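## Task

Scene 2: every foam block sits above a lot number printed on the shelf edge under it. Find the foam blocks whose lot number shows up two or more times anywhere in the storeroom. Move each of those onto the desk so that no part of it sticks out over the desk edge. All other foam blocks must stay on the shelf they started on. The robot must not tip over or finish the scene leaning; if it does, the task fails.

## Robot and tools

ROBOT. TidyBot++: a wheeled base 0.54 m long, 0.50 m wide and 0.38 m tall on four driven casters. On top sits a single seven-joint arm with a two-finger gripper. The shoulder is 0.68 m above the floor and 0.12 m ahead of the base centre. There are two cameras: base_camera on the front of the base, and wrist_camera, which looks along the hand. The arm starts folded, hand pointing down. Loose objects may now and then be nudged by something outside the robot's control.

FRAMES. The base frame has its origin on the floor under the base centre, with x forward, y to the left and z up, all in metres. The odometry frame is where the base frame was at scene start. base_odometry gives x, y and a heading in rad (left positive, -3.142 to 3.142). It only counts wheel turns, so slipping shows up as travel, and it drifts by a few cm over many moves. base_tilt is in degrees, positive when leaning forward or right. hand_pose is the point midway between the finger pads, in the base frame. The hand's own z axis runs out along the fingers, and the fingers open along its y axis.

move. Each call carries one action built from the keys below. Every motion in it starts at once.
- base: relative offsets measured along the base's current axes, not a pose. translate_m: forward positive, -2 to 2 m. strafe_m: left positive, -2 to 2 m. rotate_rad: counter-clockwise positive, -6.3 to 6.3 rad. A base move is cut off after 14 s.
- joints: absolute targets, one number per named key. joint_1_rad to joint_7_rad are in rad. gripper_pos runs from 0 (fully open, pad gap about 85 mm) to 1 (closed); the gap is roughly 85*(1-gripper_pos) mm. joint_2_rad is limited to ±2.249, joint_4_rad to ±2.579 and joint_6_rad to ±2.099. The other arm joints turn without limit but take the shorter way, so send steps under half a turn. joint_1_rad positive turns the arm clockwise seen from above, the opposite sense to the base heading. At joint_7_rad 1.57 with the hand pointing down, the fingers open toward the robot's left and right.
- target: one list of seven numbers [x, y, z, qw, qx, qy, qz]. This is an absolute hand pose in the base frame, in metres plus a unit quaternion. When target is used, joints may contain only gripper_pos.
- speeds: caps on base speed for this action only. translate_m and strafe_m take 0.05 to 0.5 m/s; rotate_rad takes 0.1 to 1.57 rad/s. When translating and strafing together, give the cap under just one key.
- cameras: a list drawn from base_camera, wrist_camera and all. Leaving it out means all; [] means none.
- blocking: true (the default) returns once everything is at rest. false returns within about 0.5 s while motion continues.
No action runs longer than 15 s. An unknown key makes a call invalid, and an out-of-range value gets it refused.

OTHER TOOLS. wait(seconds 0 to 10, cameras) lets time pass and returns the state. stop(cameras) brakes every running motion. zoom_image(camera, region [x0, y0, x1, y1] in pixels, from the top-left corner, at most 504x504) gives a closer look at the latest image, which is how to read lot labels. read_manual only returns licence texts. finished_scene(scene = current scene number) ends the scene for good.

RESULT LINES. pictures lists the cameras in image order. move gives done or the worst status. base_status, joint_status and hand_status report per motion: done, moving, off_target, stopped, contact_stop, time_out, not_followed, torque_fault or limit_stop_at_motor_heat. Other lines: hand_pose, hand_target (where the hand would be with every joint on target), joint_positions, motor_effort (% of max, peak in brackets), Motor temperatures, base_odometry, base_tilt, scene_time, on_its_own (things you did not command) and earlier move (for non-blocking moves). Warnings include joint command not followed or pose unreachable (with a cause:), ARM HIT, MOTOR HOT (from 60 °C) and OVER-TEMPERATURE FAULT (at 75 °C the arm goes weak for 30-60 s). If a call is refused, or an uncommanded stop (contact_stop, time_out or a torque fault) shows up, the remaining move, wait and finished_scene calls in that reply are skipped.

HANDLING TIPS. After a target reports done, the hand is usually within about 3 cm. To correct it, add (wanted position - hand_pose) to the last target's x, y, z. To keep the hand still, resend hand_target, not hand_pose. A held object makes the arm sag, so correct for it. While holding something, never command a joint to the angle it currently reads. Pointing down, the hand reaches at most about 0.94 m high, and only close to the base. Targets low, close and facing forward tend to miss and can hit the base. The arm does not avoid obstacles and keeps pushing when blocked. A close onto an object reads off_target at the gap where the fingers stopped. Closed fingertips reach about 20 mm beyond hand_pose. Once a held object touches down, hand_pose stops dropping even as your commands keep going lower.

AVOID. Tipping: driving or turning while the arm is caught on something above about 0.6 m, swinging an outstretched arm sideways, or reaching far out from the folded pose over nearby furniture. Back away or pull the arm in to level the robot again. Torque faults (10 s arm stop) from driving the arm into things. Overheating from long holds, a stretched-out arm, or pushing toward unreachable poses. Dropping objects, releasing them while they still move, slamming, hard hits, strong pushes, and heavy squeezing or twisting on an item still pressed against a surface. Thinking time lets the scene clock run on.

Each tool is called after "Request:" by a JSON object that holds its "name" and its "arguments".

## Session

Request:
{"name": "move", "arguments": {"joints": {"joint_6_rad":-2.05}}}

Scene clock: 1.37 s.
Motor temperatures (°C): [38 35 31 37 40 37 42]
move: not_followed
base_odometry: x=+0.000 y=+0.000 heading=+0.000
base_tilt: forward=-0.3 right=+0.6
base_status: not commanded
joint_positions: joint_1_rad=-0.038 joint_2_rad=-0.374 joint_3_rad=+3.113 joint_4_rad=-2.522 joint_5_rad=-0.004 joint_6_rad=-1.021 joint_7_rad=+1.592 gripper_pos=+0.000
joint_status: joint_6_rad not_followed (moved -0.111 of -1.139)
motor_effort: joint_1_rad=+0(1) joint_2_rad=+0(2) joint_3_rad=+1(1) joint_4_rad=+14(19) joint_5_rad=+1(1) joint_6_rad=+0(5) joint_7_rad=+0(1)
hand_pose: x=+0.2195 y=+0.0081 z=+0.5907 quat_wxyz=(+0.004, +0.999, +0.042, -0.014) (m; base frame)
hand_target: x=+0.2134 y=+0.0078 z=+0.5905 quat_wxyz=(+0.004, +0.999, +0.042, -0.023) (m; base frame)
hand_status: not commanded
pictures: base_camera, wrist_camera
joint command not followed: on one or more control steps a check withheld the commanded joint targets, and the robot was not sent them on those steps. On the call's last step the targets were still withheld.
cause: the commanded joint targets, or the way to them, would bring two parts of the arm too close to each other (the joints from joint_2_rad to joint_7_rad lie between them).
Images, in order (width x height): base_camera 644x364, wrist_camera 644x476.

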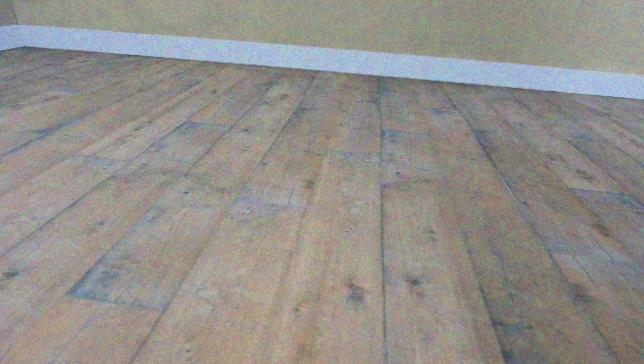

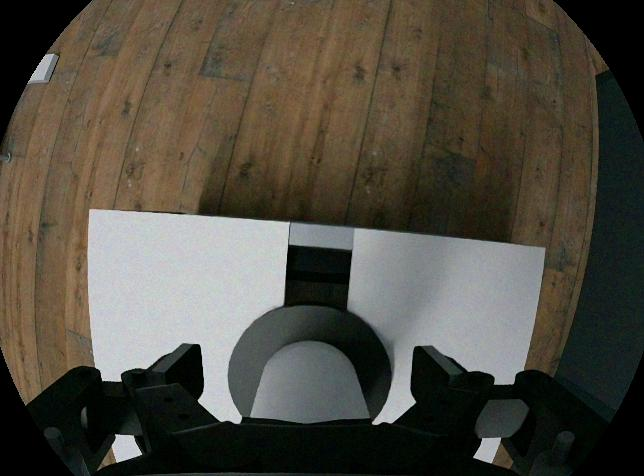

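Request:
{"name": "move", "arguments": {"joints": {"joint_1_rad":0,"joint_2_rad":-0.3,"joint_3_rad":3.14,"joint_4_rad":-2.4,"joint_5_rad":0,"joint_6_rad":0.35,"joint_7_rad":1.57}}}

Request:
{"name": "move", "arguments": {"base": {"rotate_rad":1.2}}}

Request:
{"name": "move", "arguments": {"base": {"rotate_rad":1.2}}}

Request:
{"name": "move", "arguments": {"base": {"rotate_rad":1.3}}}

Request:
{"name": "move", "arguments": {"base": {"rotate_rad":1.3}}}

Scene clock: 4.50 s.
Motor temperatures (°C): [38 35 31 37 40 37 42]
move: done
base_odometry: x=+0.000 y=+0.000 heading=+0.000
base_tilt: forward=-0.4 right=+0.6
base_status: not commanded
joint_positions: joint_1_rad=-0.019 joint_2_rad=-0.318 joint_3_rad=+3.124 joint_4_rad=-2.406 joint_5_rad=-0.004 joint_6_rad=+0.294 joint_7_rad=+1.592 gripper_pos=+0.000
joint_status: all done
motor_effort: joint_1_rad=+0(2) joint_2_rad=-8(9) joint_3_rad=+1(1) joint_4_rad=+20(20) joint_5_rad=+0(2) joint_6_rad=+9(9) joint_7_rad=+0(1)
hand_pose: x=+0.5637 y=+0.0180 z=+0.8572 quat_wxyz=(-0.003, +0.781, +0.022, +0.624) (m; base frame)
hand_target: x=+0.5723 y=+0.0021 z=+0.8696 quat_wxyz=(-0.001, +0.768, +0.000, +0.641) (m; base frame)
hand_status: not commanded
pictures: base_camera, wrist_camera
held back during your reply time, on 9 control steps: two parts of the arm were too close to each other, or the arm's last command would have brought them too close.
led back after a hold: the arm was led back toward your command in small steps, so it may still be short of it.
joint command not followed: on one or more control steps a check withheld the commanded joint targets, and the robot was not sent them on those steps.
cause: the commanded joint targets, or the way to them, would bring two parts of the arm too close to each other (the joints from joint_2_rad to joint_7_rad lie between them).
Images, in order (width x height): base_camera 644x364, wrist_camera 644x476.

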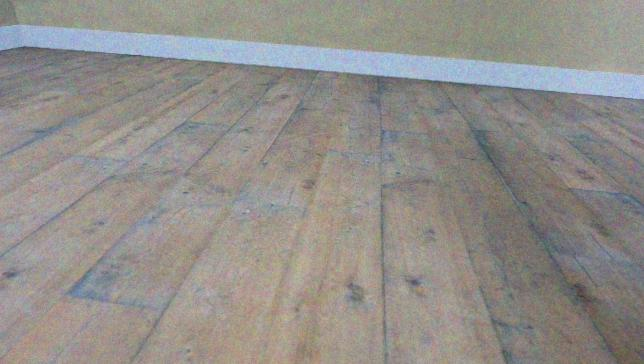

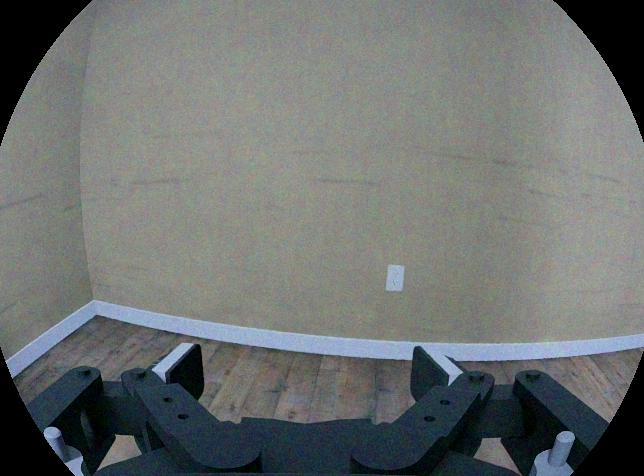

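Scene clock: 6.53 s.
Motor temperatures (°C): [38 35 31 37 40 37 42]
move: done
base_odometry: x=+0.000 y=+0.000 heading=+1.199
base_tilt: forward=-0.3 right=+0.6
base_status: done
joint_positions: joint_1_rad=-0.014 joint_2_rad=-0.318 joint_3_rad=+3.130 joint_4_rad=-2.406 joint_5_rad=-0.004 joint_6_rad=+0.295 joint_7_rad=+1.592 gripper_pos=+0.000
joint_status: not commanded
motor_effort: joint_1_rad=+0(2) joint_2_rad=-8(9) joint_3_rad=+1(2) joint_4_rad=+20(21) joint_5_rad=+1(1) joint_6_rad=+9(9) joint_7_rad=-1(1)
hand_pose: x=+0.5641 y=+0.0126 z=+0.8573 quat_wxyz=(-0.001, +0.781, +0.017, +0.624) (m; base frame)
hand_target: x=+0.5723 y=+0.0021 z=+0.8696 quat_wxyz=(-0.001, +0.768, +0.000, +0.641) (m; base frame)
hand_status: not commanded
pictures: base_camera, wrist_camera
Images, in order (width x height): base_camera 644x364, wrist_camera 644x476.

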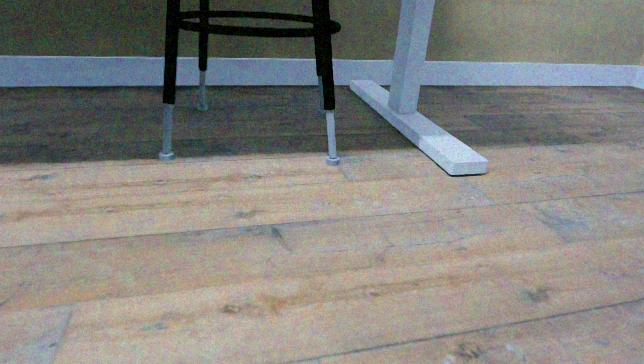

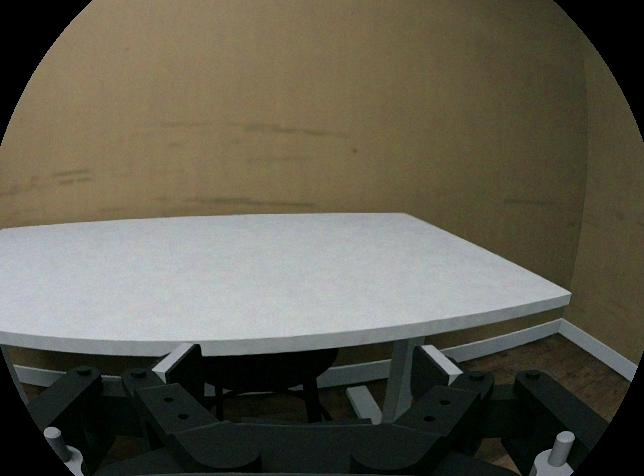

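Scene clock: 8.57 s.
Motor temperatures (°C): [38 35 31 37 40 37 42]
move: done
base_odometry: x=+0.000 y=+0.000 heading=+2.399
base_tilt: forward=-0.3 right=+0.6
base_status: done
joint_positions: joint_1_rad=-0.012 joint_2_rad=-0.317 joint_3_rad=+3.133 joint_4_rad=-2.406 joint_5_rad=-0.004 joint_6_rad=+0.295 joint_7_rad=+1.592 gripper_pos=+0.000
joint_status: not commanded
motor_effort: joint_1_rad=+0(2) joint_2_rad=-8(9) joint_3_rad=+0(2) joint_4_rad=+20(21) joint_5_rad=+1(1) joint_6_rad=+8(9) joint_7_rad=+0(1)
hand_pose: x=+0.5643 y=+0.0105 z=+0.8573 quat_wxyz=(+0.000, +0.781, +0.015, +0.624) (m; base frame)
hand_target: x=+0.5723 y=+0.0021 z=+0.8696 quat_wxyz=(-0.001, +0.768, +0.000, +0.641) (m; base frame)
hand_status: not commanded
pictures: base_camera, wrist_camera
Images, in order (width x height): base_camera 644x364, wrist_camera 644x476.

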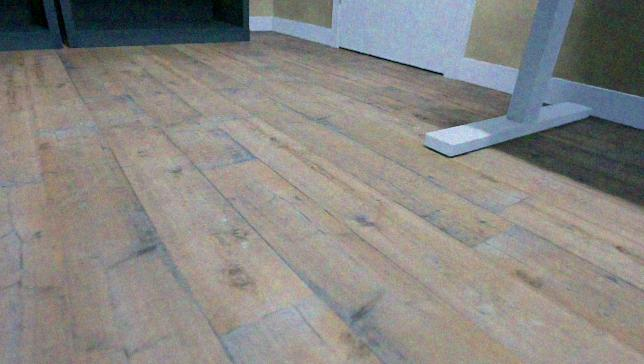

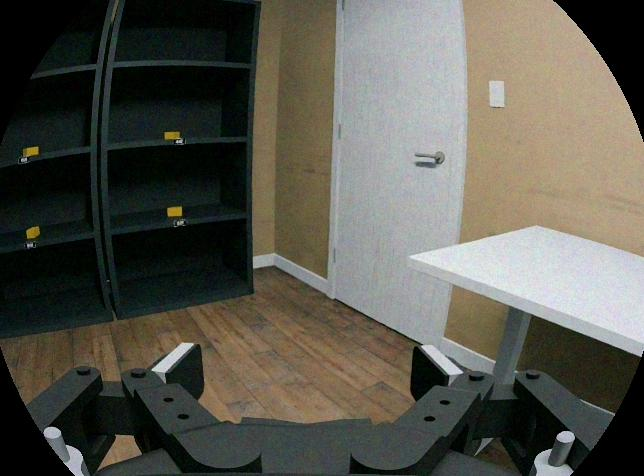

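Scene clock: 10.67 s.
Motor temperatures (°C): [38 35 31 37 40 38 42]
move: done
base_odometry: x=+0.000 y=+0.000 heading=-2.585
base_tilt: forward=-0.3 right=+0.6
base_status: done
joint_positions: joint_1_rad=-0.011 joint_2_rad=-0.317 joint_3_rad=+3.134 joint_4_rad=-2.406 joint_5_rad=-0.004 joint_6_rad=+0.296 joint_7_rad=+1.592 gripper_pos=+0.000
joint_status: not commanded
motor_effort: joint_1_rad=-1(2) joint_2_rad=-8(10) joint_3_rad=+1(2) joint_4_rad=+20(21) joint_5_rad=+1(1) joint_6_rad=+8(9) joint_7_rad=+0(1)
hand_pose: x=+0.5644 y=+0.0094 z=+0.8572 quat_wxyz=(+0.001, +0.781, +0.014, +0.624) (m; base frame)
hand_target: x=+0.5723 y=+0.0021 z=+0.8696 quat_wxyz=(-0.001, +0.768, +0.000, +0.641) (m; base frame)
hand_status: not commanded
pictures: base_camera, wrist_camera
Images, in order (width x height): base_camera 644x364, wrist_camera 644x476.

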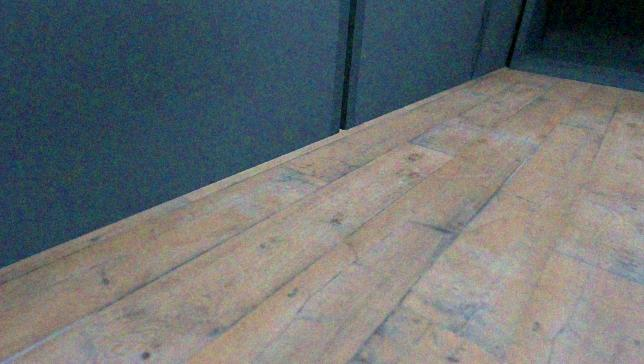

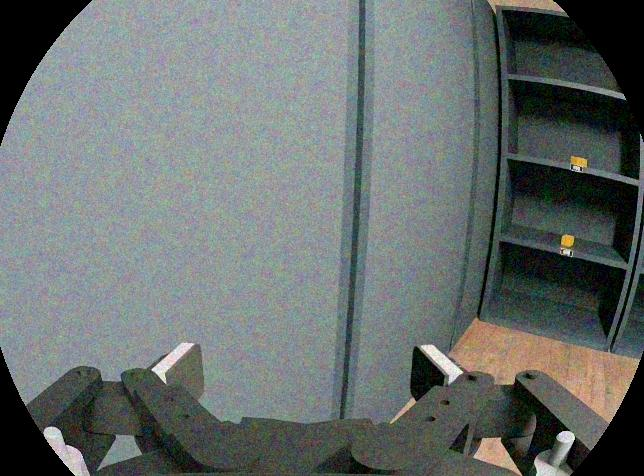

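Scene clock: 12.77 s.
Motor temperatures (°C): [38 35 31 37 40 38 42]
move: done
base_odometry: x=+0.000 y=+0.000 heading=-1.286
base_tilt: forward=-0.3 right=+0.6
base_status: done
joint_positions: joint_1_rad=-0.010 joint_2_rad=-0.317 joint_3_rad=+3.135 joint_4_rad=-2.406 joint_5_rad=-0.004 joint_6_rad=+0.296 joint_7_rad=+1.592 gripper_pos=+0.000
joint_status: not commanded
motor_effort: joint_1_rad=+0(2) joint_2_rad=-8(9) joint_3_rad=+1(2) joint_4_rad=+21(21) joint_5_rad=+1(1) joint_6_rad=+8(9) joint_7_rad=+0(1)
hand_pose: x=+0.5645 y=+0.0087 z=+0.8572 quat_wxyz=(+0.001, +0.781, +0.013, +0.624) (m; base frame)
hand_target: x=+0.5723 y=+0.0021 z=+0.8696 quat_wxyz=(-0.001, +0.768, +0.000, +0.641) (m; base frame)
hand_status: not commanded
pictures: base_camera, wrist_camera
Images, in order (width x height): base_camera 644x364, wrist_camera 644x476.

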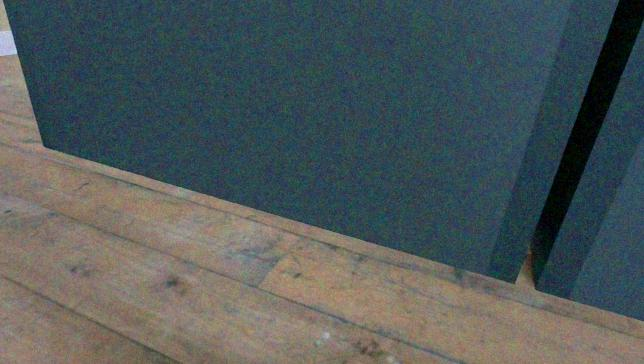

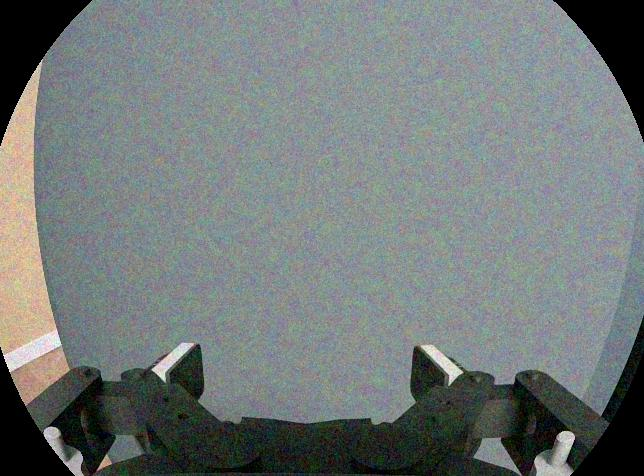

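Request:
{"name": "move", "arguments": {"base": {"rotate_rad":-2.1}}}

Request:
{"name": "zoom_image", "arguments": {"camera": "wrist_camera", "region": [80, 0, 560, 360]}}

Scene clock: 15.73 s.
Motor temperatures (°C): [38 35 31 37 40 38 42]
move: done
base_odometry: x=+0.000 y=+0.000 heading=+2.898
base_tilt: forward=-0.3 right=+0.6
base_status: done
joint_positions: joint_1_rad=-0.008 joint_2_rad=-0.316 joint_3_rad=+3.137 joint_4_rad=-2.406 joint_5_rad=-0.004 joint_6_rad=+0.296 joint_7_rad=+1.592 gripper_pos=+0.000
joint_status: not commanded
motor_effort: joint_1_rad=+0(2) joint_2_rad=-8(10) joint_3_rad=+1(2) joint_4_rad=+20(21) joint_5_rad=+1(1) joint_6_rad=+8(9) joint_7_rad=-1(1)
hand_pose: x=+0.5648 y=+0.0065 z=+0.8569 quat_wxyz=(+0.003, +0.781, +0.011, +0.624) (m; base frame)
hand_target: x=+0.5723 y=+0.0021 z=+0.8696 quat_wxyz=(-0.001, +0.768, +0.000, +0.641) (m; base frame)
hand_status: not commanded
pictures: base_camera, wrist_camera
Images, in order (width x height): base_camera 644x364, wrist_camera 644x476.

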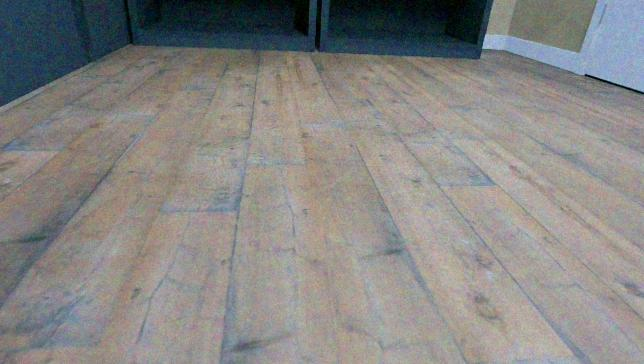

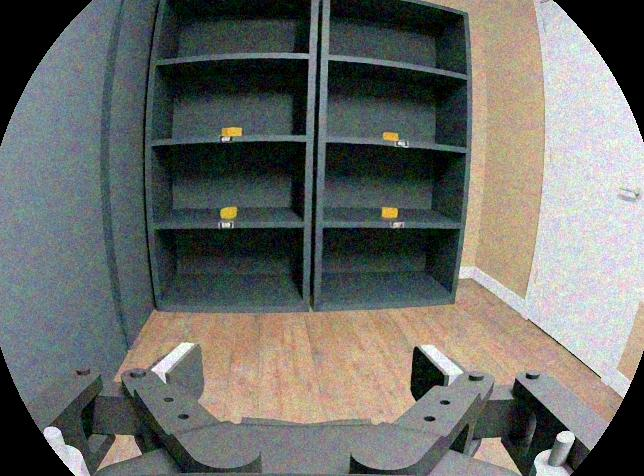

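Scaled by 1.050.

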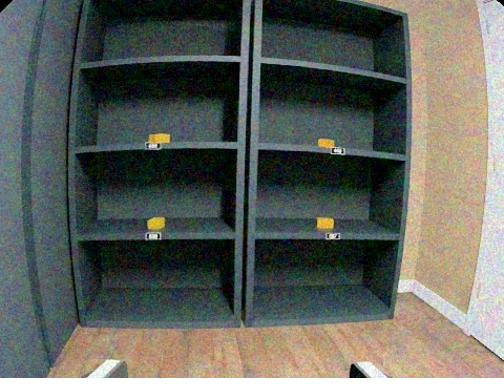

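Request:
{"name": "zoom_image", "arguments": {"camera": "wrist_camera", "region": [210, 120, 250, 150]}}

Request:
{"name": "zoom_image", "arguments": {"camera": "wrist_camera", "region": [210, 202, 250, 232]}}

Request:
{"name": "zoom_image", "arguments": {"camera": "wrist_camera", "region": [375, 123, 415, 153]}}

Request:
{"name": "zoom_image", "arguments": {"camera": "wrist_camera", "region": [375, 202, 415, 232]}}

Scaled by 12.600.

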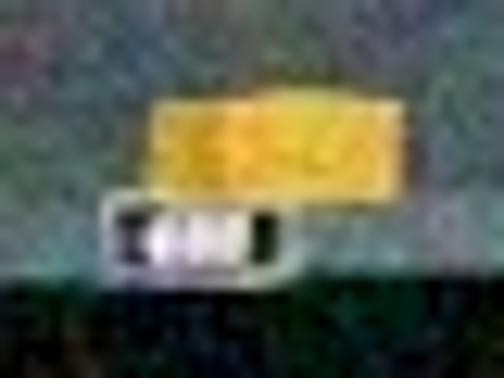

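Scaled by 12.600.

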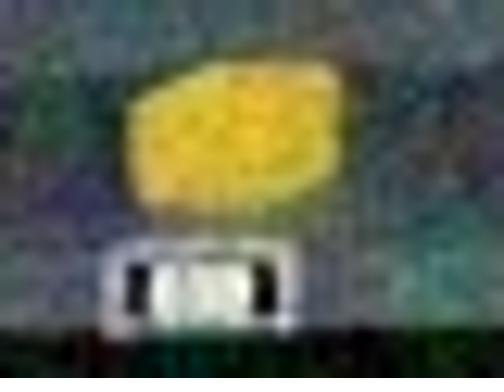

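Scaled by 12.600.

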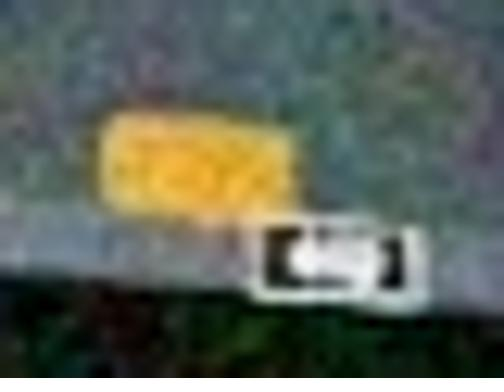

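Scaled by 12.600.

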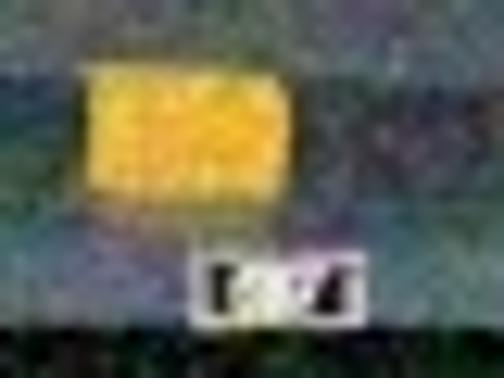

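Request:
{"name": "move", "arguments": {"base": {"translate_m":0.8}}}

Request:
{"name": "zoom_image", "arguments": {"camera": "wrist_camera", "region": [100, 50, 300, 300]}}

Request:
{"name": "zoom_image", "arguments": {"camera": "wrist_camera", "region": [340, 50, 540, 300]}}

Scene clock: 19.47 s.
Motor temperatures (°C): [38 35 31 37 40 38 42]
move: done
base_odometry: x=-0.776 y=+0.193 heading=+2.897
base_tilt: forward=-0.3 right=+0.6
base_status: done
joint_positions: joint_1_rad=-0.008 joint_2_rad=-0.310 joint_3_rad=+3.137 joint_4_rad=-2.406 joint_5_rad=-0.004 joint_6_rad=+0.298 joint_7_rad=+1.592 gripper_pos=+0.000
joint_status: not commanded
motor_effort: joint_1_rad=+0(1) joint_2_rad=-8(10) joint_3_rad=+1(1) joint_4_rad=+20(21) joint_5_rad=+1(1) joint_6_rad=+9(9) joint_7_rad=+0(1)
hand_pose: x=+0.5658 y=+0.0065 z=+0.8552 quat_wxyz=(+0.002, +0.782, +0.011, +0.623) (m; base frame)
hand_target: x=+0.5723 y=+0.0021 z=+0.8696 quat_wxyz=(-0.001, +0.768, +0.000, +0.641) (m; base frame)
hand_status: not commanded
pictures: base_camera, wrist_camera
Images, in order (width x height): base_camera 644x364, wrist_camera 644x476.

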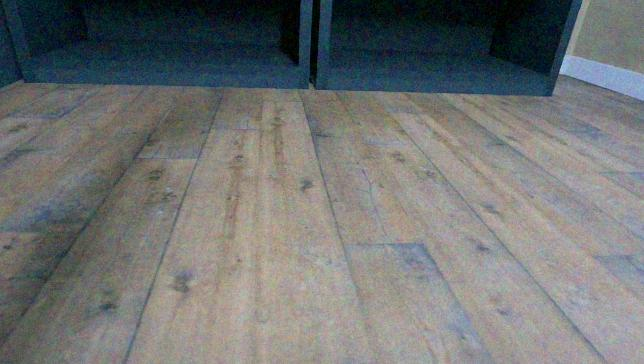

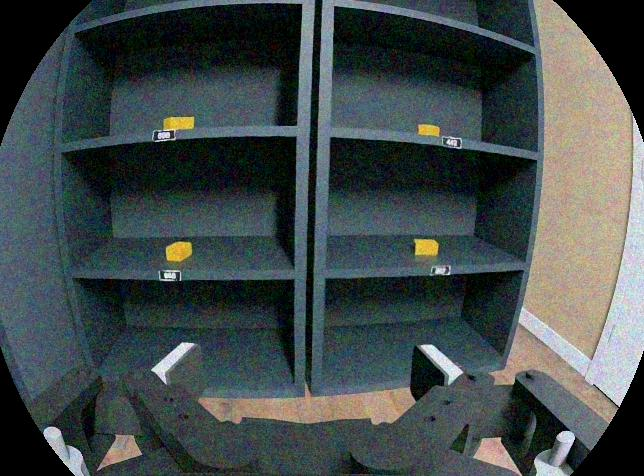

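Scaled by 2.016.

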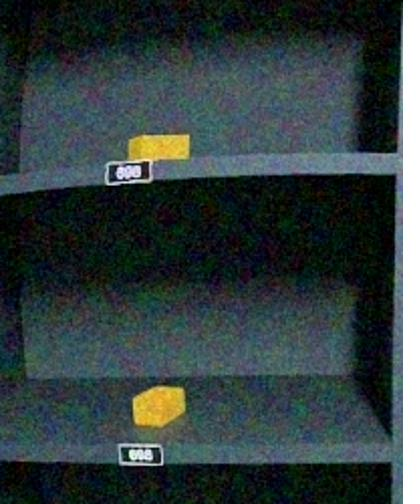

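Scaled by 2.016.

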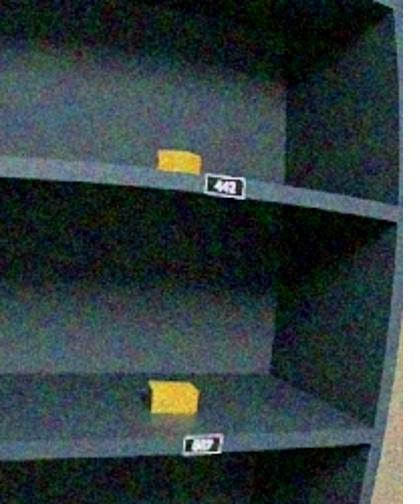

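Request:
{"name": "zoom_image", "arguments": {"camera": "wrist_camera", "region": [145, 115, 205, 145]}}

Request:
{"name": "zoom_image", "arguments": {"camera": "wrist_camera", "region": [150, 260, 190, 290]}}

Request:
{"name": "zoom_image", "arguments": {"camera": "wrist_camera", "region": [432, 127, 472, 157]}}

Request:
{"name": "zoom_image", "arguments": {"camera": "wrist_camera", "region": [420, 255, 460, 285]}}

Scaled by 8.400.

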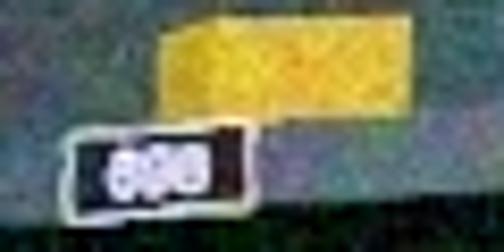

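Scaled by 12.600.

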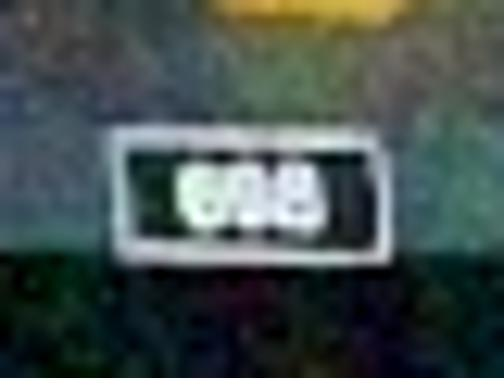

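Scaled by 12.600.

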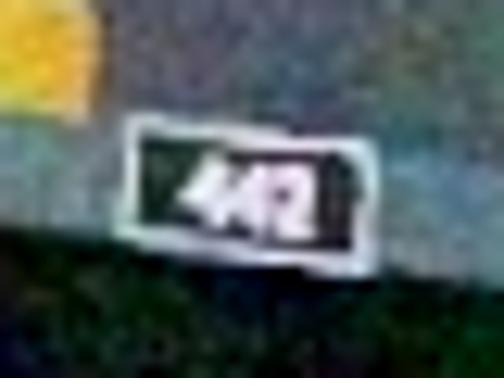

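Scaled by 12.600.

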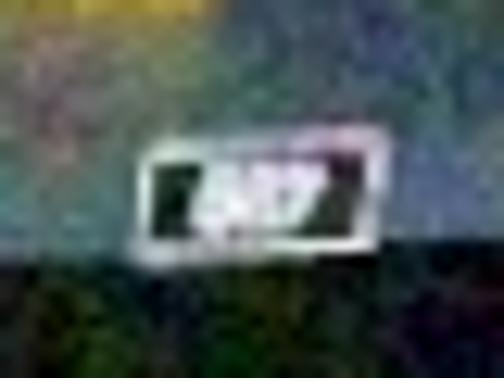

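Request:
{"name": "move", "arguments": {"base": {"translate_m":-0.8,"strafe_m":-0.35,"rotate_rad":1.67}, "cameras": []}}

Request:
{"name": "move", "arguments": {"base": {"strafe_m":1.35}}}

Scene clock: 24.20 s.
Motor temperatures (°C): [38 35 31 37 40 38 42]
move: done
base_odometry: x=+0.085 y=+0.339 heading=-1.715
base_tilt: forward=-0.4 right=+0.6
base_status: done
joint_positions: joint_1_rad=-0.007 joint_2_rad=-0.307 joint_3_rad=+3.138 joint_4_rad=-2.406 joint_5_rad=-0.004 joint_6_rad=+0.299 joint_7_rad=+1.592 gripper_pos=+0.000
joint_status: not commanded
motor_effort: joint_1_rad=+0(1) joint_2_rad=-7(13) joint_3_rad=+1(2) joint_4_rad=+20(21) joint_5_rad=+1(1) joint_6_rad=+8(9) joint_7_rad=+0(1)
hand_pose: x=+0.5665 y=+0.0062 z=+0.8539 quat_wxyz=(+0.003, +0.783, +0.011, +0.622) (m; base frame)
hand_target: x=+0.5723 y=+0.0021 z=+0.8696 quat_wxyz=(-0.001, +0.768, +0.000, +0.641) (m; base frame)
hand_status: not commanded
pictures: none
No camera images: "cameras" was empty.

Scene clock: 28.27 s.
Motor temperatures (°C): [38 35 31 37 40 38 42]
move: done
base_odometry: x=+1.421 y=+0.145 heading=-1.715
base_tilt: forward=-0.3 right=+0.6
base_status: done
joint_positions: joint_1_rad=-0.007 joint_2_rad=-0.307 joint_3_rad=+3.138 joint_4_rad=-2.406 joint_5_rad=-0.004 joint_6_rad=+0.299 joint_7_rad=+1.592 gripper_pos=+0.000
joint_status: not commanded
motor_effort: joint_1_rad=-1(1) joint_2_rad=-8(9) joint_3_rad=+0(2) joint_4_rad=+20(21) joint_5_rad=+1(1) joint_6_rad=+8(10) joint_7_rad=+0(1)
hand_pose: x=+0.5665 y=+0.0062 z=+0.8539 quat_wxyz=(+0.003, +0.783, +0.011, +0.622) (m; base frame)
hand_target: x=+0.5723 y=+0.0021 z=+0.8696 quat_wxyz=(-0.001, +0.768, +0.000, +0.641) (m; base frame)
hand_status: not commanded
pictures: base_camera, wrist_camera
Images, in order (width x height): base_camera 644x364, wrist_camera 644x476.

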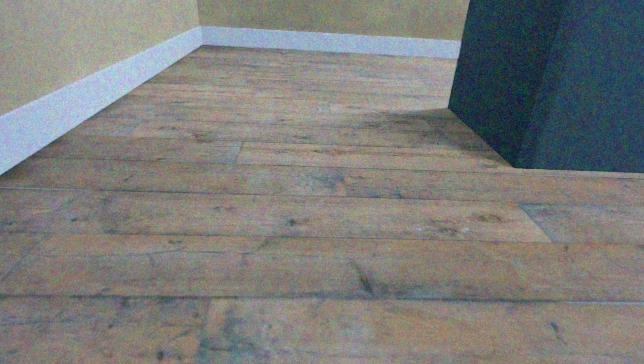

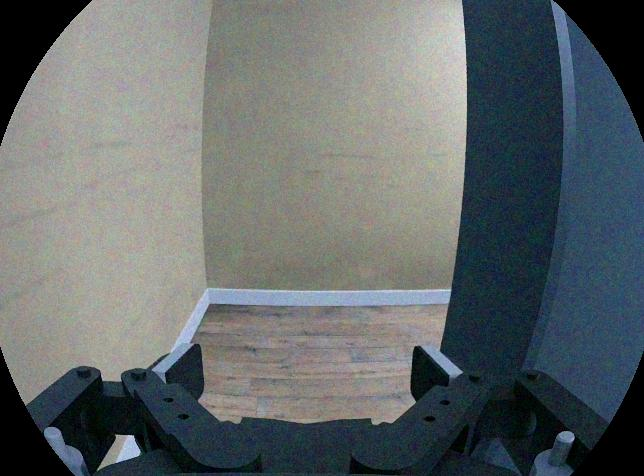

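Request:
{"name": "move", "arguments": {"base": {"translate_m":1.72,"strafe_m":0.1}, "cameras": []}}

Request:
{"name": "move", "arguments": {"base": {"rotate_rad":-1.57}}}

Scene clock: 33.43 s.
Motor temperatures (°C): [38 35 31 37 40 38 42]
move: done
base_odometry: x=+1.273 y=-1.572 heading=-1.714
base_tilt: forward=-0.3 right=+0.6
base_status: done
joint_positions: joint_1_rad=-0.007 joint_2_rad=-0.306 joint_3_rad=+3.138 joint_4_rad=-2.406 joint_5_rad=-0.004 joint_6_rad=+0.300 joint_7_rad=+1.592 gripper_pos=+0.000
joint_status: not commanded
motor_effort: joint_1_rad=-1(1) joint_2_rad=-9(11) joint_3_rad=+1(1) joint_4_rad=+20(21) joint_5_rad=+1(1) joint_6_rad=+9(10) joint_7_rad=+0(1)
hand_pose: x=+0.5667 y=+0.0062 z=+0.8538 quat_wxyz=(+0.003, +0.783, +0.011, +0.622) (m; base frame)
hand_target: x=+0.5723 y=+0.0021 z=+0.8696 quat_wxyz=(-0.001, +0.768, +0.000, +0.641) (m; base frame)
hand_status: not commanded
pictures: none
No camera images: "cameras" was empty.

Scene clock: 35.77 s.
Motor temperatures (°C): [38 35 31 37 40 38 42]
move: done
base_odometry: x=+1.273 y=-1.572 heading=+3.000
base_tilt: forward=-0.3 right=+0.6
base_status: done
joint_positions: joint_1_rad=-0.007 joint_2_rad=-0.306 joint_3_rad=+3.139 joint_4_rad=-2.406 joint_5_rad=-0.004 joint_6_rad=+0.300 joint_7_rad=+1.592 gripper_pos=+0.000
joint_status: not commanded
motor_effort: joint_1_rad=-1(2) joint_2_rad=-8(10) joint_3_rad=+0(2) joint_4_rad=+20(21) joint_5_rad=+1(1) joint_6_rad=+9(9) joint_7_rad=-1(1)
hand_pose: x=+0.5667 y=+0.0051 z=+0.8538 quat_wxyz=(+0.003, +0.783, +0.010, +0.622) (m; base frame)
hand_target: x=+0.5723 y=+0.0021 z=+0.8696 quat_wxyz=(-0.001, +0.768, +0.000, +0.641) (m; base frame)
hand_status: not commanded
pictures: base_camera, wrist_camera
Images, in order (width x height): base_camera 644x364, wrist_camera 644x476.

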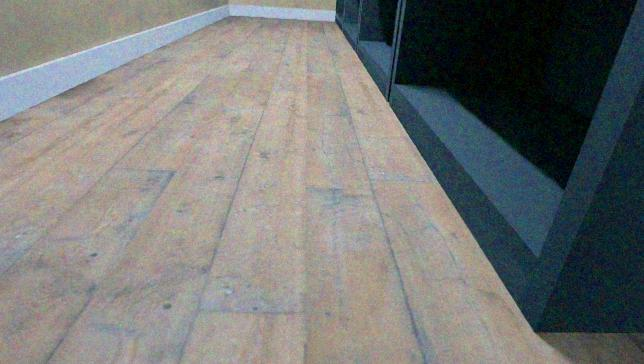

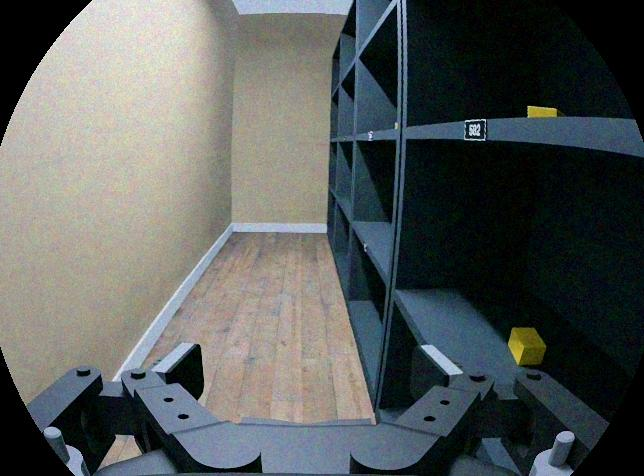

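Request:
{"name": "move", "arguments": {"base": {"strafe_m":0.12,"translate_m":0.25}, "joints": {"joint_2_rad":-0.9,"joint_4_rad":-2.45,"joint_6_rad":0.1}, "cameras": []}}

Request:
{"name": "move", "arguments": {"joints": {"joint_1_rad":1.57}}}

Scene clock: 37.90 s.
Motor temperatures (°C): [38 35 31 37 40 38 42]
move: done
base_odometry: x=+1.008 y=-1.655 heading=+2.999
base_tilt: forward=-0.4 right=+0.6
base_status: done
joint_positions: joint_1_rad=-0.007 joint_2_rad=-0.882 joint_3_rad=+3.139 joint_4_rad=-2.418 joint_5_rad=-0.004 joint_6_rad=+0.150 joint_7_rad=+1.592 gripper_pos=+0.000
joint_status: all done
motor_effort: joint_1_rad=-1(1) joint_2_rad=+7(9) joint_3_rad=+1(2) joint_4_rad=+23(23) joint_5_rad=+1(1) joint_6_rad=+8(10) joint_7_rad=+0(1)
hand_pose: x=+0.4143 y=+0.0042 z=+1.0175 quat_wxyz=(+0.004, +0.639, +0.008, +0.769) (m; base frame)
hand_target: x=+0.4127 y=+0.0020 z=+0.9874 quat_wxyz=(+0.000, +0.663, +0.001, +0.749) (m; base frame)
hand_status: not commanded
pictures: none
No camera images: "cameras" was empty.

Scene clock: 40.70 s.
Motor temperatures (°C): [38 35 31 37 40 38 42]
move: done
base_odometry: x=+1.008 y=-1.655 heading=+2.999
base_tilt: forward=-0.4 right=+0.6
base_status: not commanded
joint_positions: joint_1_rad=+1.552 joint_2_rad=-0.882 joint_3_rad=+3.139 joint_4_rad=-2.418 joint_5_rad=-0.004 joint_6_rad=+0.148 joint_7_rad=+1.592 gripper_pos=+0.000
joint_status: all done
motor_effort: joint_1_rad=+0(2) joint_2_rad=+6(8) joint_3_rad=+1(1) joint_4_rad=+22(23) joint_5_rad=+1(1) joint_6_rad=+8(9) joint_7_rad=-1(1)
hand_pose: x=+0.1269 y=-0.2954 z=+1.0167 quat_wxyz=(+0.543, +0.461, -0.443, +0.544) (m; base frame)
hand_target: x=+0.1213 y=-0.2937 z=+0.9874 quat_wxyz=(+0.529, +0.469, -0.468, +0.530) (m; base frame)
hand_status: not commanded
pictures: base_camera, wrist_camera
Images, in order (width x height): base_camera 644x364, wrist_camera 644x476.

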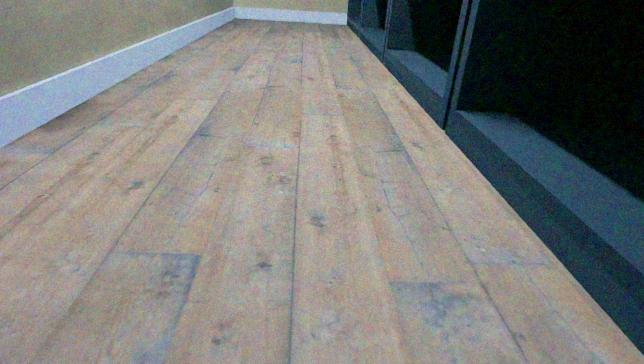

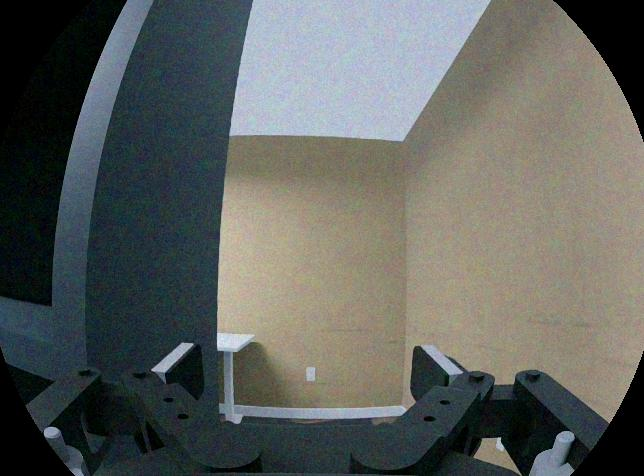

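Request:
{"name": "move", "arguments": {"base": {"translate_m":0.6}, "joints": {"joint_6_rad":-0.4}}}

Request:
{"name": "move", "arguments": {"base": {"translate_m":0.97}}}

Request:
{"name": "move", "arguments": {"base": {"translate_m":0.95}}}

Scene clock: 43.57 s.
Motor temperatures (°C): [38 35 31 37 40 38 42]
move: done
base_odometry: x=+0.414 y=-1.570 heading=+3.000
base_tilt: forward=-0.3 right=+0.6
base_status: done
joint_positions: joint_1_rad=+1.553 joint_2_rad=-0.884 joint_3_rad=+3.139 joint_4_rad=-2.430 joint_5_rad=-0.004 joint_6_rad=-0.353 joint_7_rad=+1.592 gripper_pos=+0.000
joint_status: all done
motor_effort: joint_1_rad=-1(1) joint_2_rad=+7(8) joint_3_rad=+1(2) joint_4_rad=+23(25) joint_5_rad=+1(1) joint_6_rad=+8(10) joint_7_rad=+0(1)
hand_pose: x=+0.1266 y=-0.2835 z=+0.8563 quat_wxyz=(+0.411, +0.586, -0.564, +0.412) (m; base frame)
hand_target: x=+0.1210 y=-0.2739 z=+0.8346 quat_wxyz=(+0.397, +0.586, -0.585, +0.397) (m; base frame)
hand_status: not commanded
pictures: base_camera, wrist_camera
Images, in order (width x height): base_camera 644x364, wrist_camera 644x476.

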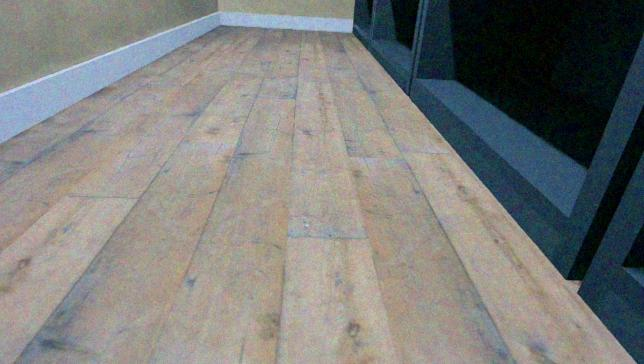

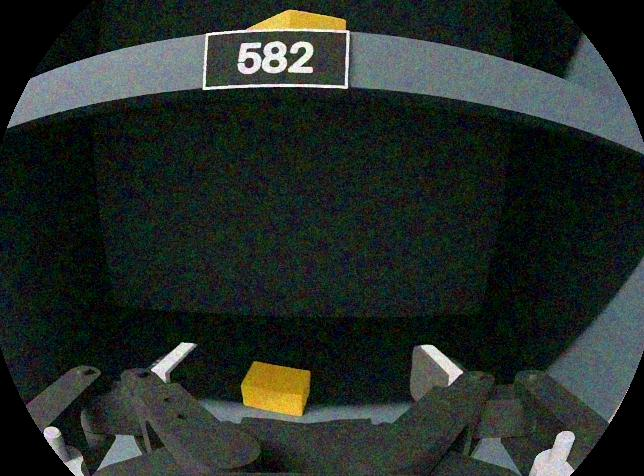

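Scene clock: 46.87 s.
Motor temperatures (°C): [38 35 31 37 40 38 42]
move: done
base_odometry: x=-0.546 y=-1.433 heading=+3.000
base_tilt: forward=-0.3 right=+0.6
base_status: done
joint_positions: joint_1_rad=+1.554 joint_2_rad=-0.884 joint_3_rad=+3.139 joint_4_rad=-2.430 joint_5_rad=-0.004 joint_6_rad=-0.353 joint_7_rad=+1.592 gripper_pos=+0.000
joint_status: not commanded
motor_effort: joint_1_rad=-1(1) joint_2_rad=+7(8) joint_3_rad=+1(2) joint_4_rad=+22(23) joint_5_rad=+1(1) joint_6_rad=+8(9) joint_7_rad=+0(1)
hand_pose: x=+0.1264 y=-0.2835 z=+0.8563 quat_wxyz=(+0.411, +0.586, -0.564, +0.412) (m; base frame)
hand_target: x=+0.1210 y=-0.2739 z=+0.8346 quat_wxyz=(+0.397, +0.586, -0.585, +0.397) (m; base frame)
hand_status: not commanded
pictures: base_camera, wrist_camera
Images, in order (width x height): base_camera 644x364, wrist_camera 644x476.

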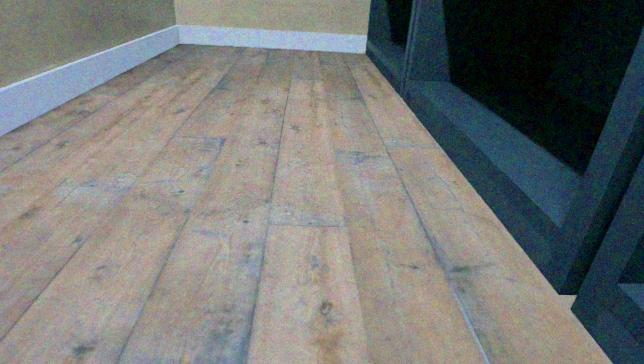

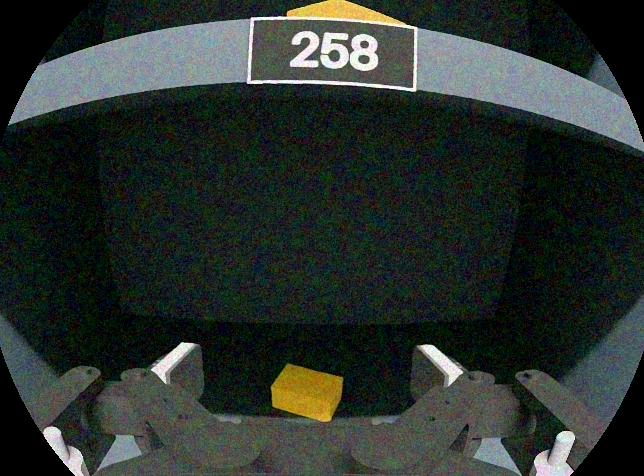

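Scene clock: 50.13 s.
Motor temperatures (°C): [38 35 31 37 40 38 42]
move: done
base_odometry: x=-1.487 y=-1.299 heading=+3.000
base_tilt: forward=-0.3 right=+0.6
base_status: done
joint_positions: joint_1_rad=+1.554 joint_2_rad=-0.884 joint_3_rad=+3.139 joint_4_rad=-2.430 joint_5_rad=-0.004 joint_6_rad=-0.353 joint_7_rad=+1.592 gripper_pos=+0.000
joint_status: not commanded
motor_effort: joint_1_rad=+0(1) joint_2_rad=+6(8) joint_3_rad=+1(2) joint_4_rad=+23(23) joint_5_rad=+1(1) joint_6_rad=+8(9) joint_7_rad=+0(1)
hand_pose: x=+0.1263 y=-0.2835 z=+0.8563 quat_wxyz=(+0.412, +0.586, -0.564, +0.412) (m; base frame)
hand_target: x=+0.1210 y=-0.2739 z=+0.8346 quat_wxyz=(+0.397, +0.586, -0.585, +0.397) (m; base frame)
hand_status: not commanded
pictures: base_camera, wrist_camera
Images, in order (width x height): base_camera 644x364, wrist_camera 644x476.

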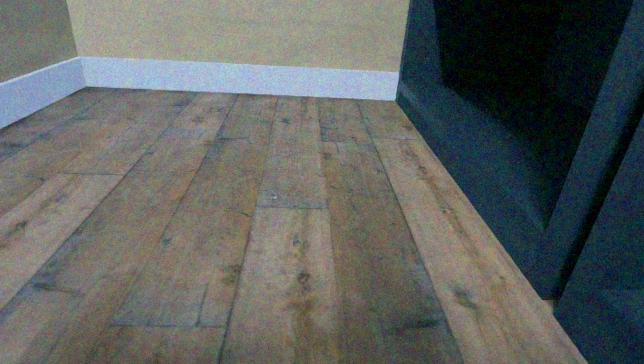

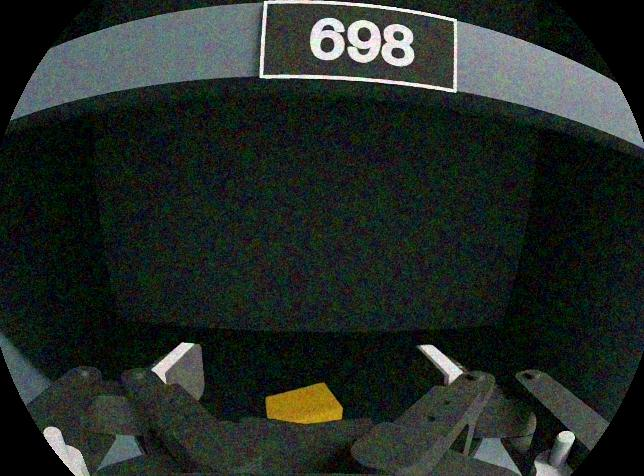

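Request:
{"name": "move", "arguments": {"joints": {"joint_6_rad":-0.95}}}

Request:
{"name": "move", "arguments": {"base": {"translate_m":-0.95}}}

Request:
{"name": "move", "arguments": {"base": {"translate_m":-0.97}}}

Scene clock: 51.60 s.
Motor temperatures (°C): [38 35 31 37 40 38 42]
move: done
base_odometry: x=-1.487 y=-1.299 heading=+3.000
base_tilt: forward=-0.3 right=+0.6
base_status: not commanded
joint_positions: joint_1_rad=+1.554 joint_2_rad=-0.884 joint_3_rad=+3.139 joint_4_rad=-2.431 joint_5_rad=-0.004 joint_6_rad=-0.901 joint_7_rad=+1.592 gripper_pos=+0.000
joint_status: all done
motor_effort: joint_1_rad=-1(1) joint_2_rad=+9(9) joint_3_rad=+1(1) joint_4_rad=+20(23) joint_5_rad=+1(1) joint_6_rad=+6(9) joint_7_rad=+0(1)
hand_pose: x=+0.1249 y=-0.1877 z=+0.7164 quat_wxyz=(+0.240, +0.678, -0.652, +0.241) (m; base frame)
hand_target: x=+0.1207 y=-0.1710 z=+0.7005 quat_wxyz=(+0.223, +0.672, -0.671, +0.223) (m; base frame)
hand_status: not commanded
pictures: base_camera, wrist_camera
Images, in order (width x height): base_camera 644x364, wrist_camera 644x476.

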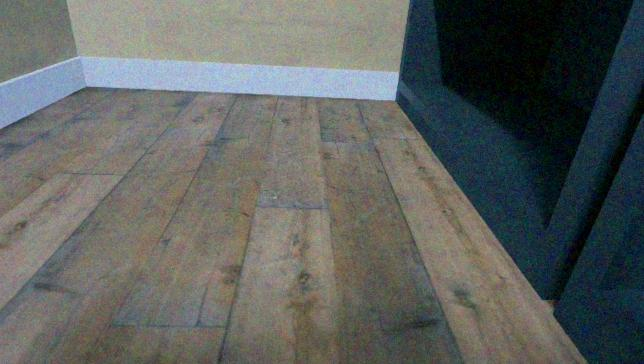

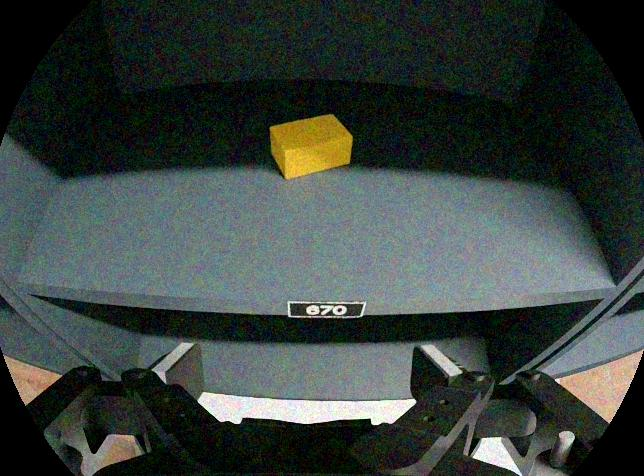

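Scene clock: 55.00 s.
Motor temperatures (°C): [38 35 31 37 40 38 42]
move: done
base_odometry: x=-0.546 y=-1.434 heading=+3.000
base_tilt: forward=-0.4 right=+0.6
base_status: done
joint_positions: joint_1_rad=+1.557 joint_2_rad=-0.888 joint_3_rad=+3.139 joint_4_rad=-2.431 joint_5_rad=-0.004 joint_6_rad=-0.904 joint_7_rad=+1.592 gripper_pos=+0.000
joint_status: not commanded
motor_effort: joint_1_rad=+0(1) joint_2_rad=+9(10) joint_3_rad=+1(2) joint_4_rad=+21(22) joint_5_rad=+1(1) joint_6_rad=+6(7) joint_7_rad=+0(1)
hand_pose: x=+0.1244 y=-0.1870 z=+0.7167 quat_wxyz=(+0.240, +0.677, -0.653, +0.241) (m; base frame)
hand_target: x=+0.1207 y=-0.1710 z=+0.7005 quat_wxyz=(+0.223, +0.672, -0.671, +0.223) (m; base frame)
hand_status: not commanded
pictures: base_camera, wrist_camera
Images, in order (width x height): base_camera 644x364, wrist_camera 644x476.

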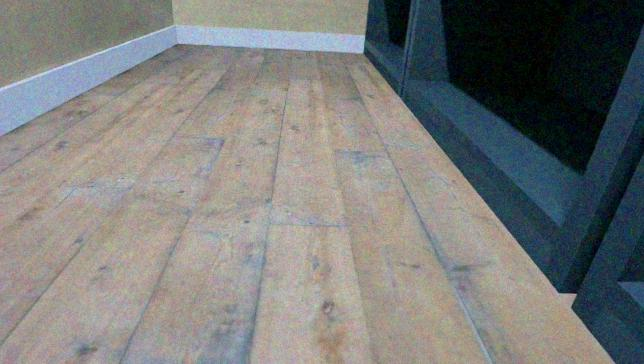

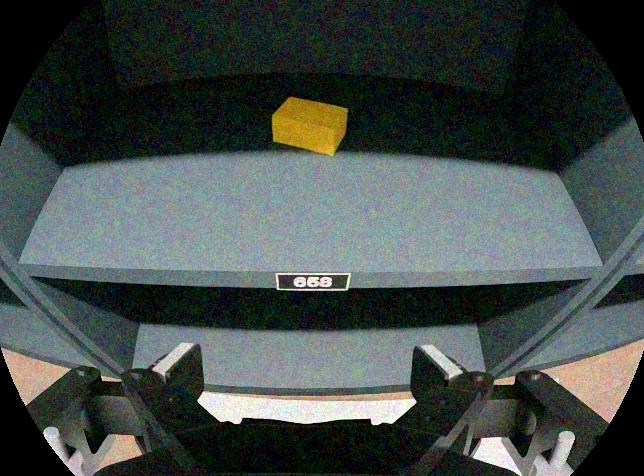

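Scene clock: 58.30 s.
Motor temperatures (°C): [38 35 31 37 40 38 42]
move: done
base_odometry: x=+0.414 y=-1.571 heading=+3.000
base_tilt: forward=-0.3 right=+0.6
base_status: done
joint_positions: joint_1_rad=+1.557 joint_2_rad=-0.888 joint_3_rad=+3.139 joint_4_rad=-2.431 joint_5_rad=-0.004 joint_6_rad=-0.904 joint_7_rad=+1.592 gripper_pos=+0.000
joint_status: not commanded
motor_effort: joint_1_rad=+0(2) joint_2_rad=+8(10) joint_3_rad=+1(2) joint_4_rad=+20(22) joint_5_rad=+1(1) joint_6_rad=+6(7) joint_7_rad=+0(1)
hand_pose: x=+0.1244 y=-0.1870 z=+0.7167 quat_wxyz=(+0.240, +0.677, -0.653, +0.241) (m; base frame)
hand_target: x=+0.1207 y=-0.1710 z=+0.7005 quat_wxyz=(+0.223, +0.672, -0.671, +0.223) (m; base frame)
hand_status: not commanded
pictures: base_camera, wrist_camera
Images, in order (width x height): base_camera 644x364, wrist_camera 644x476.

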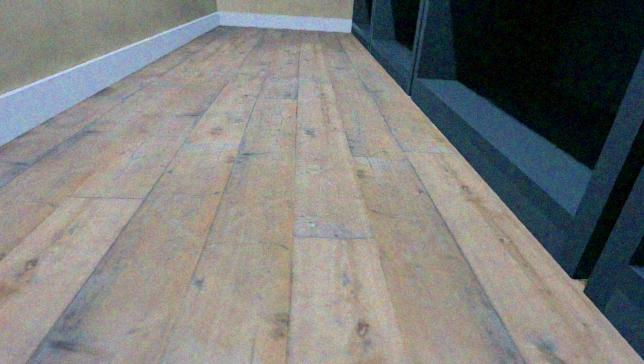

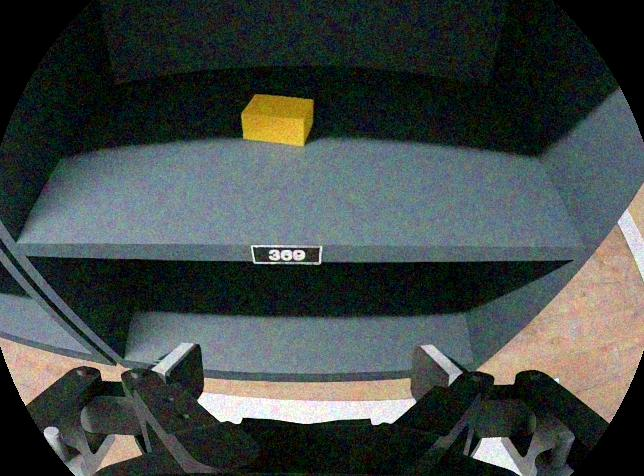

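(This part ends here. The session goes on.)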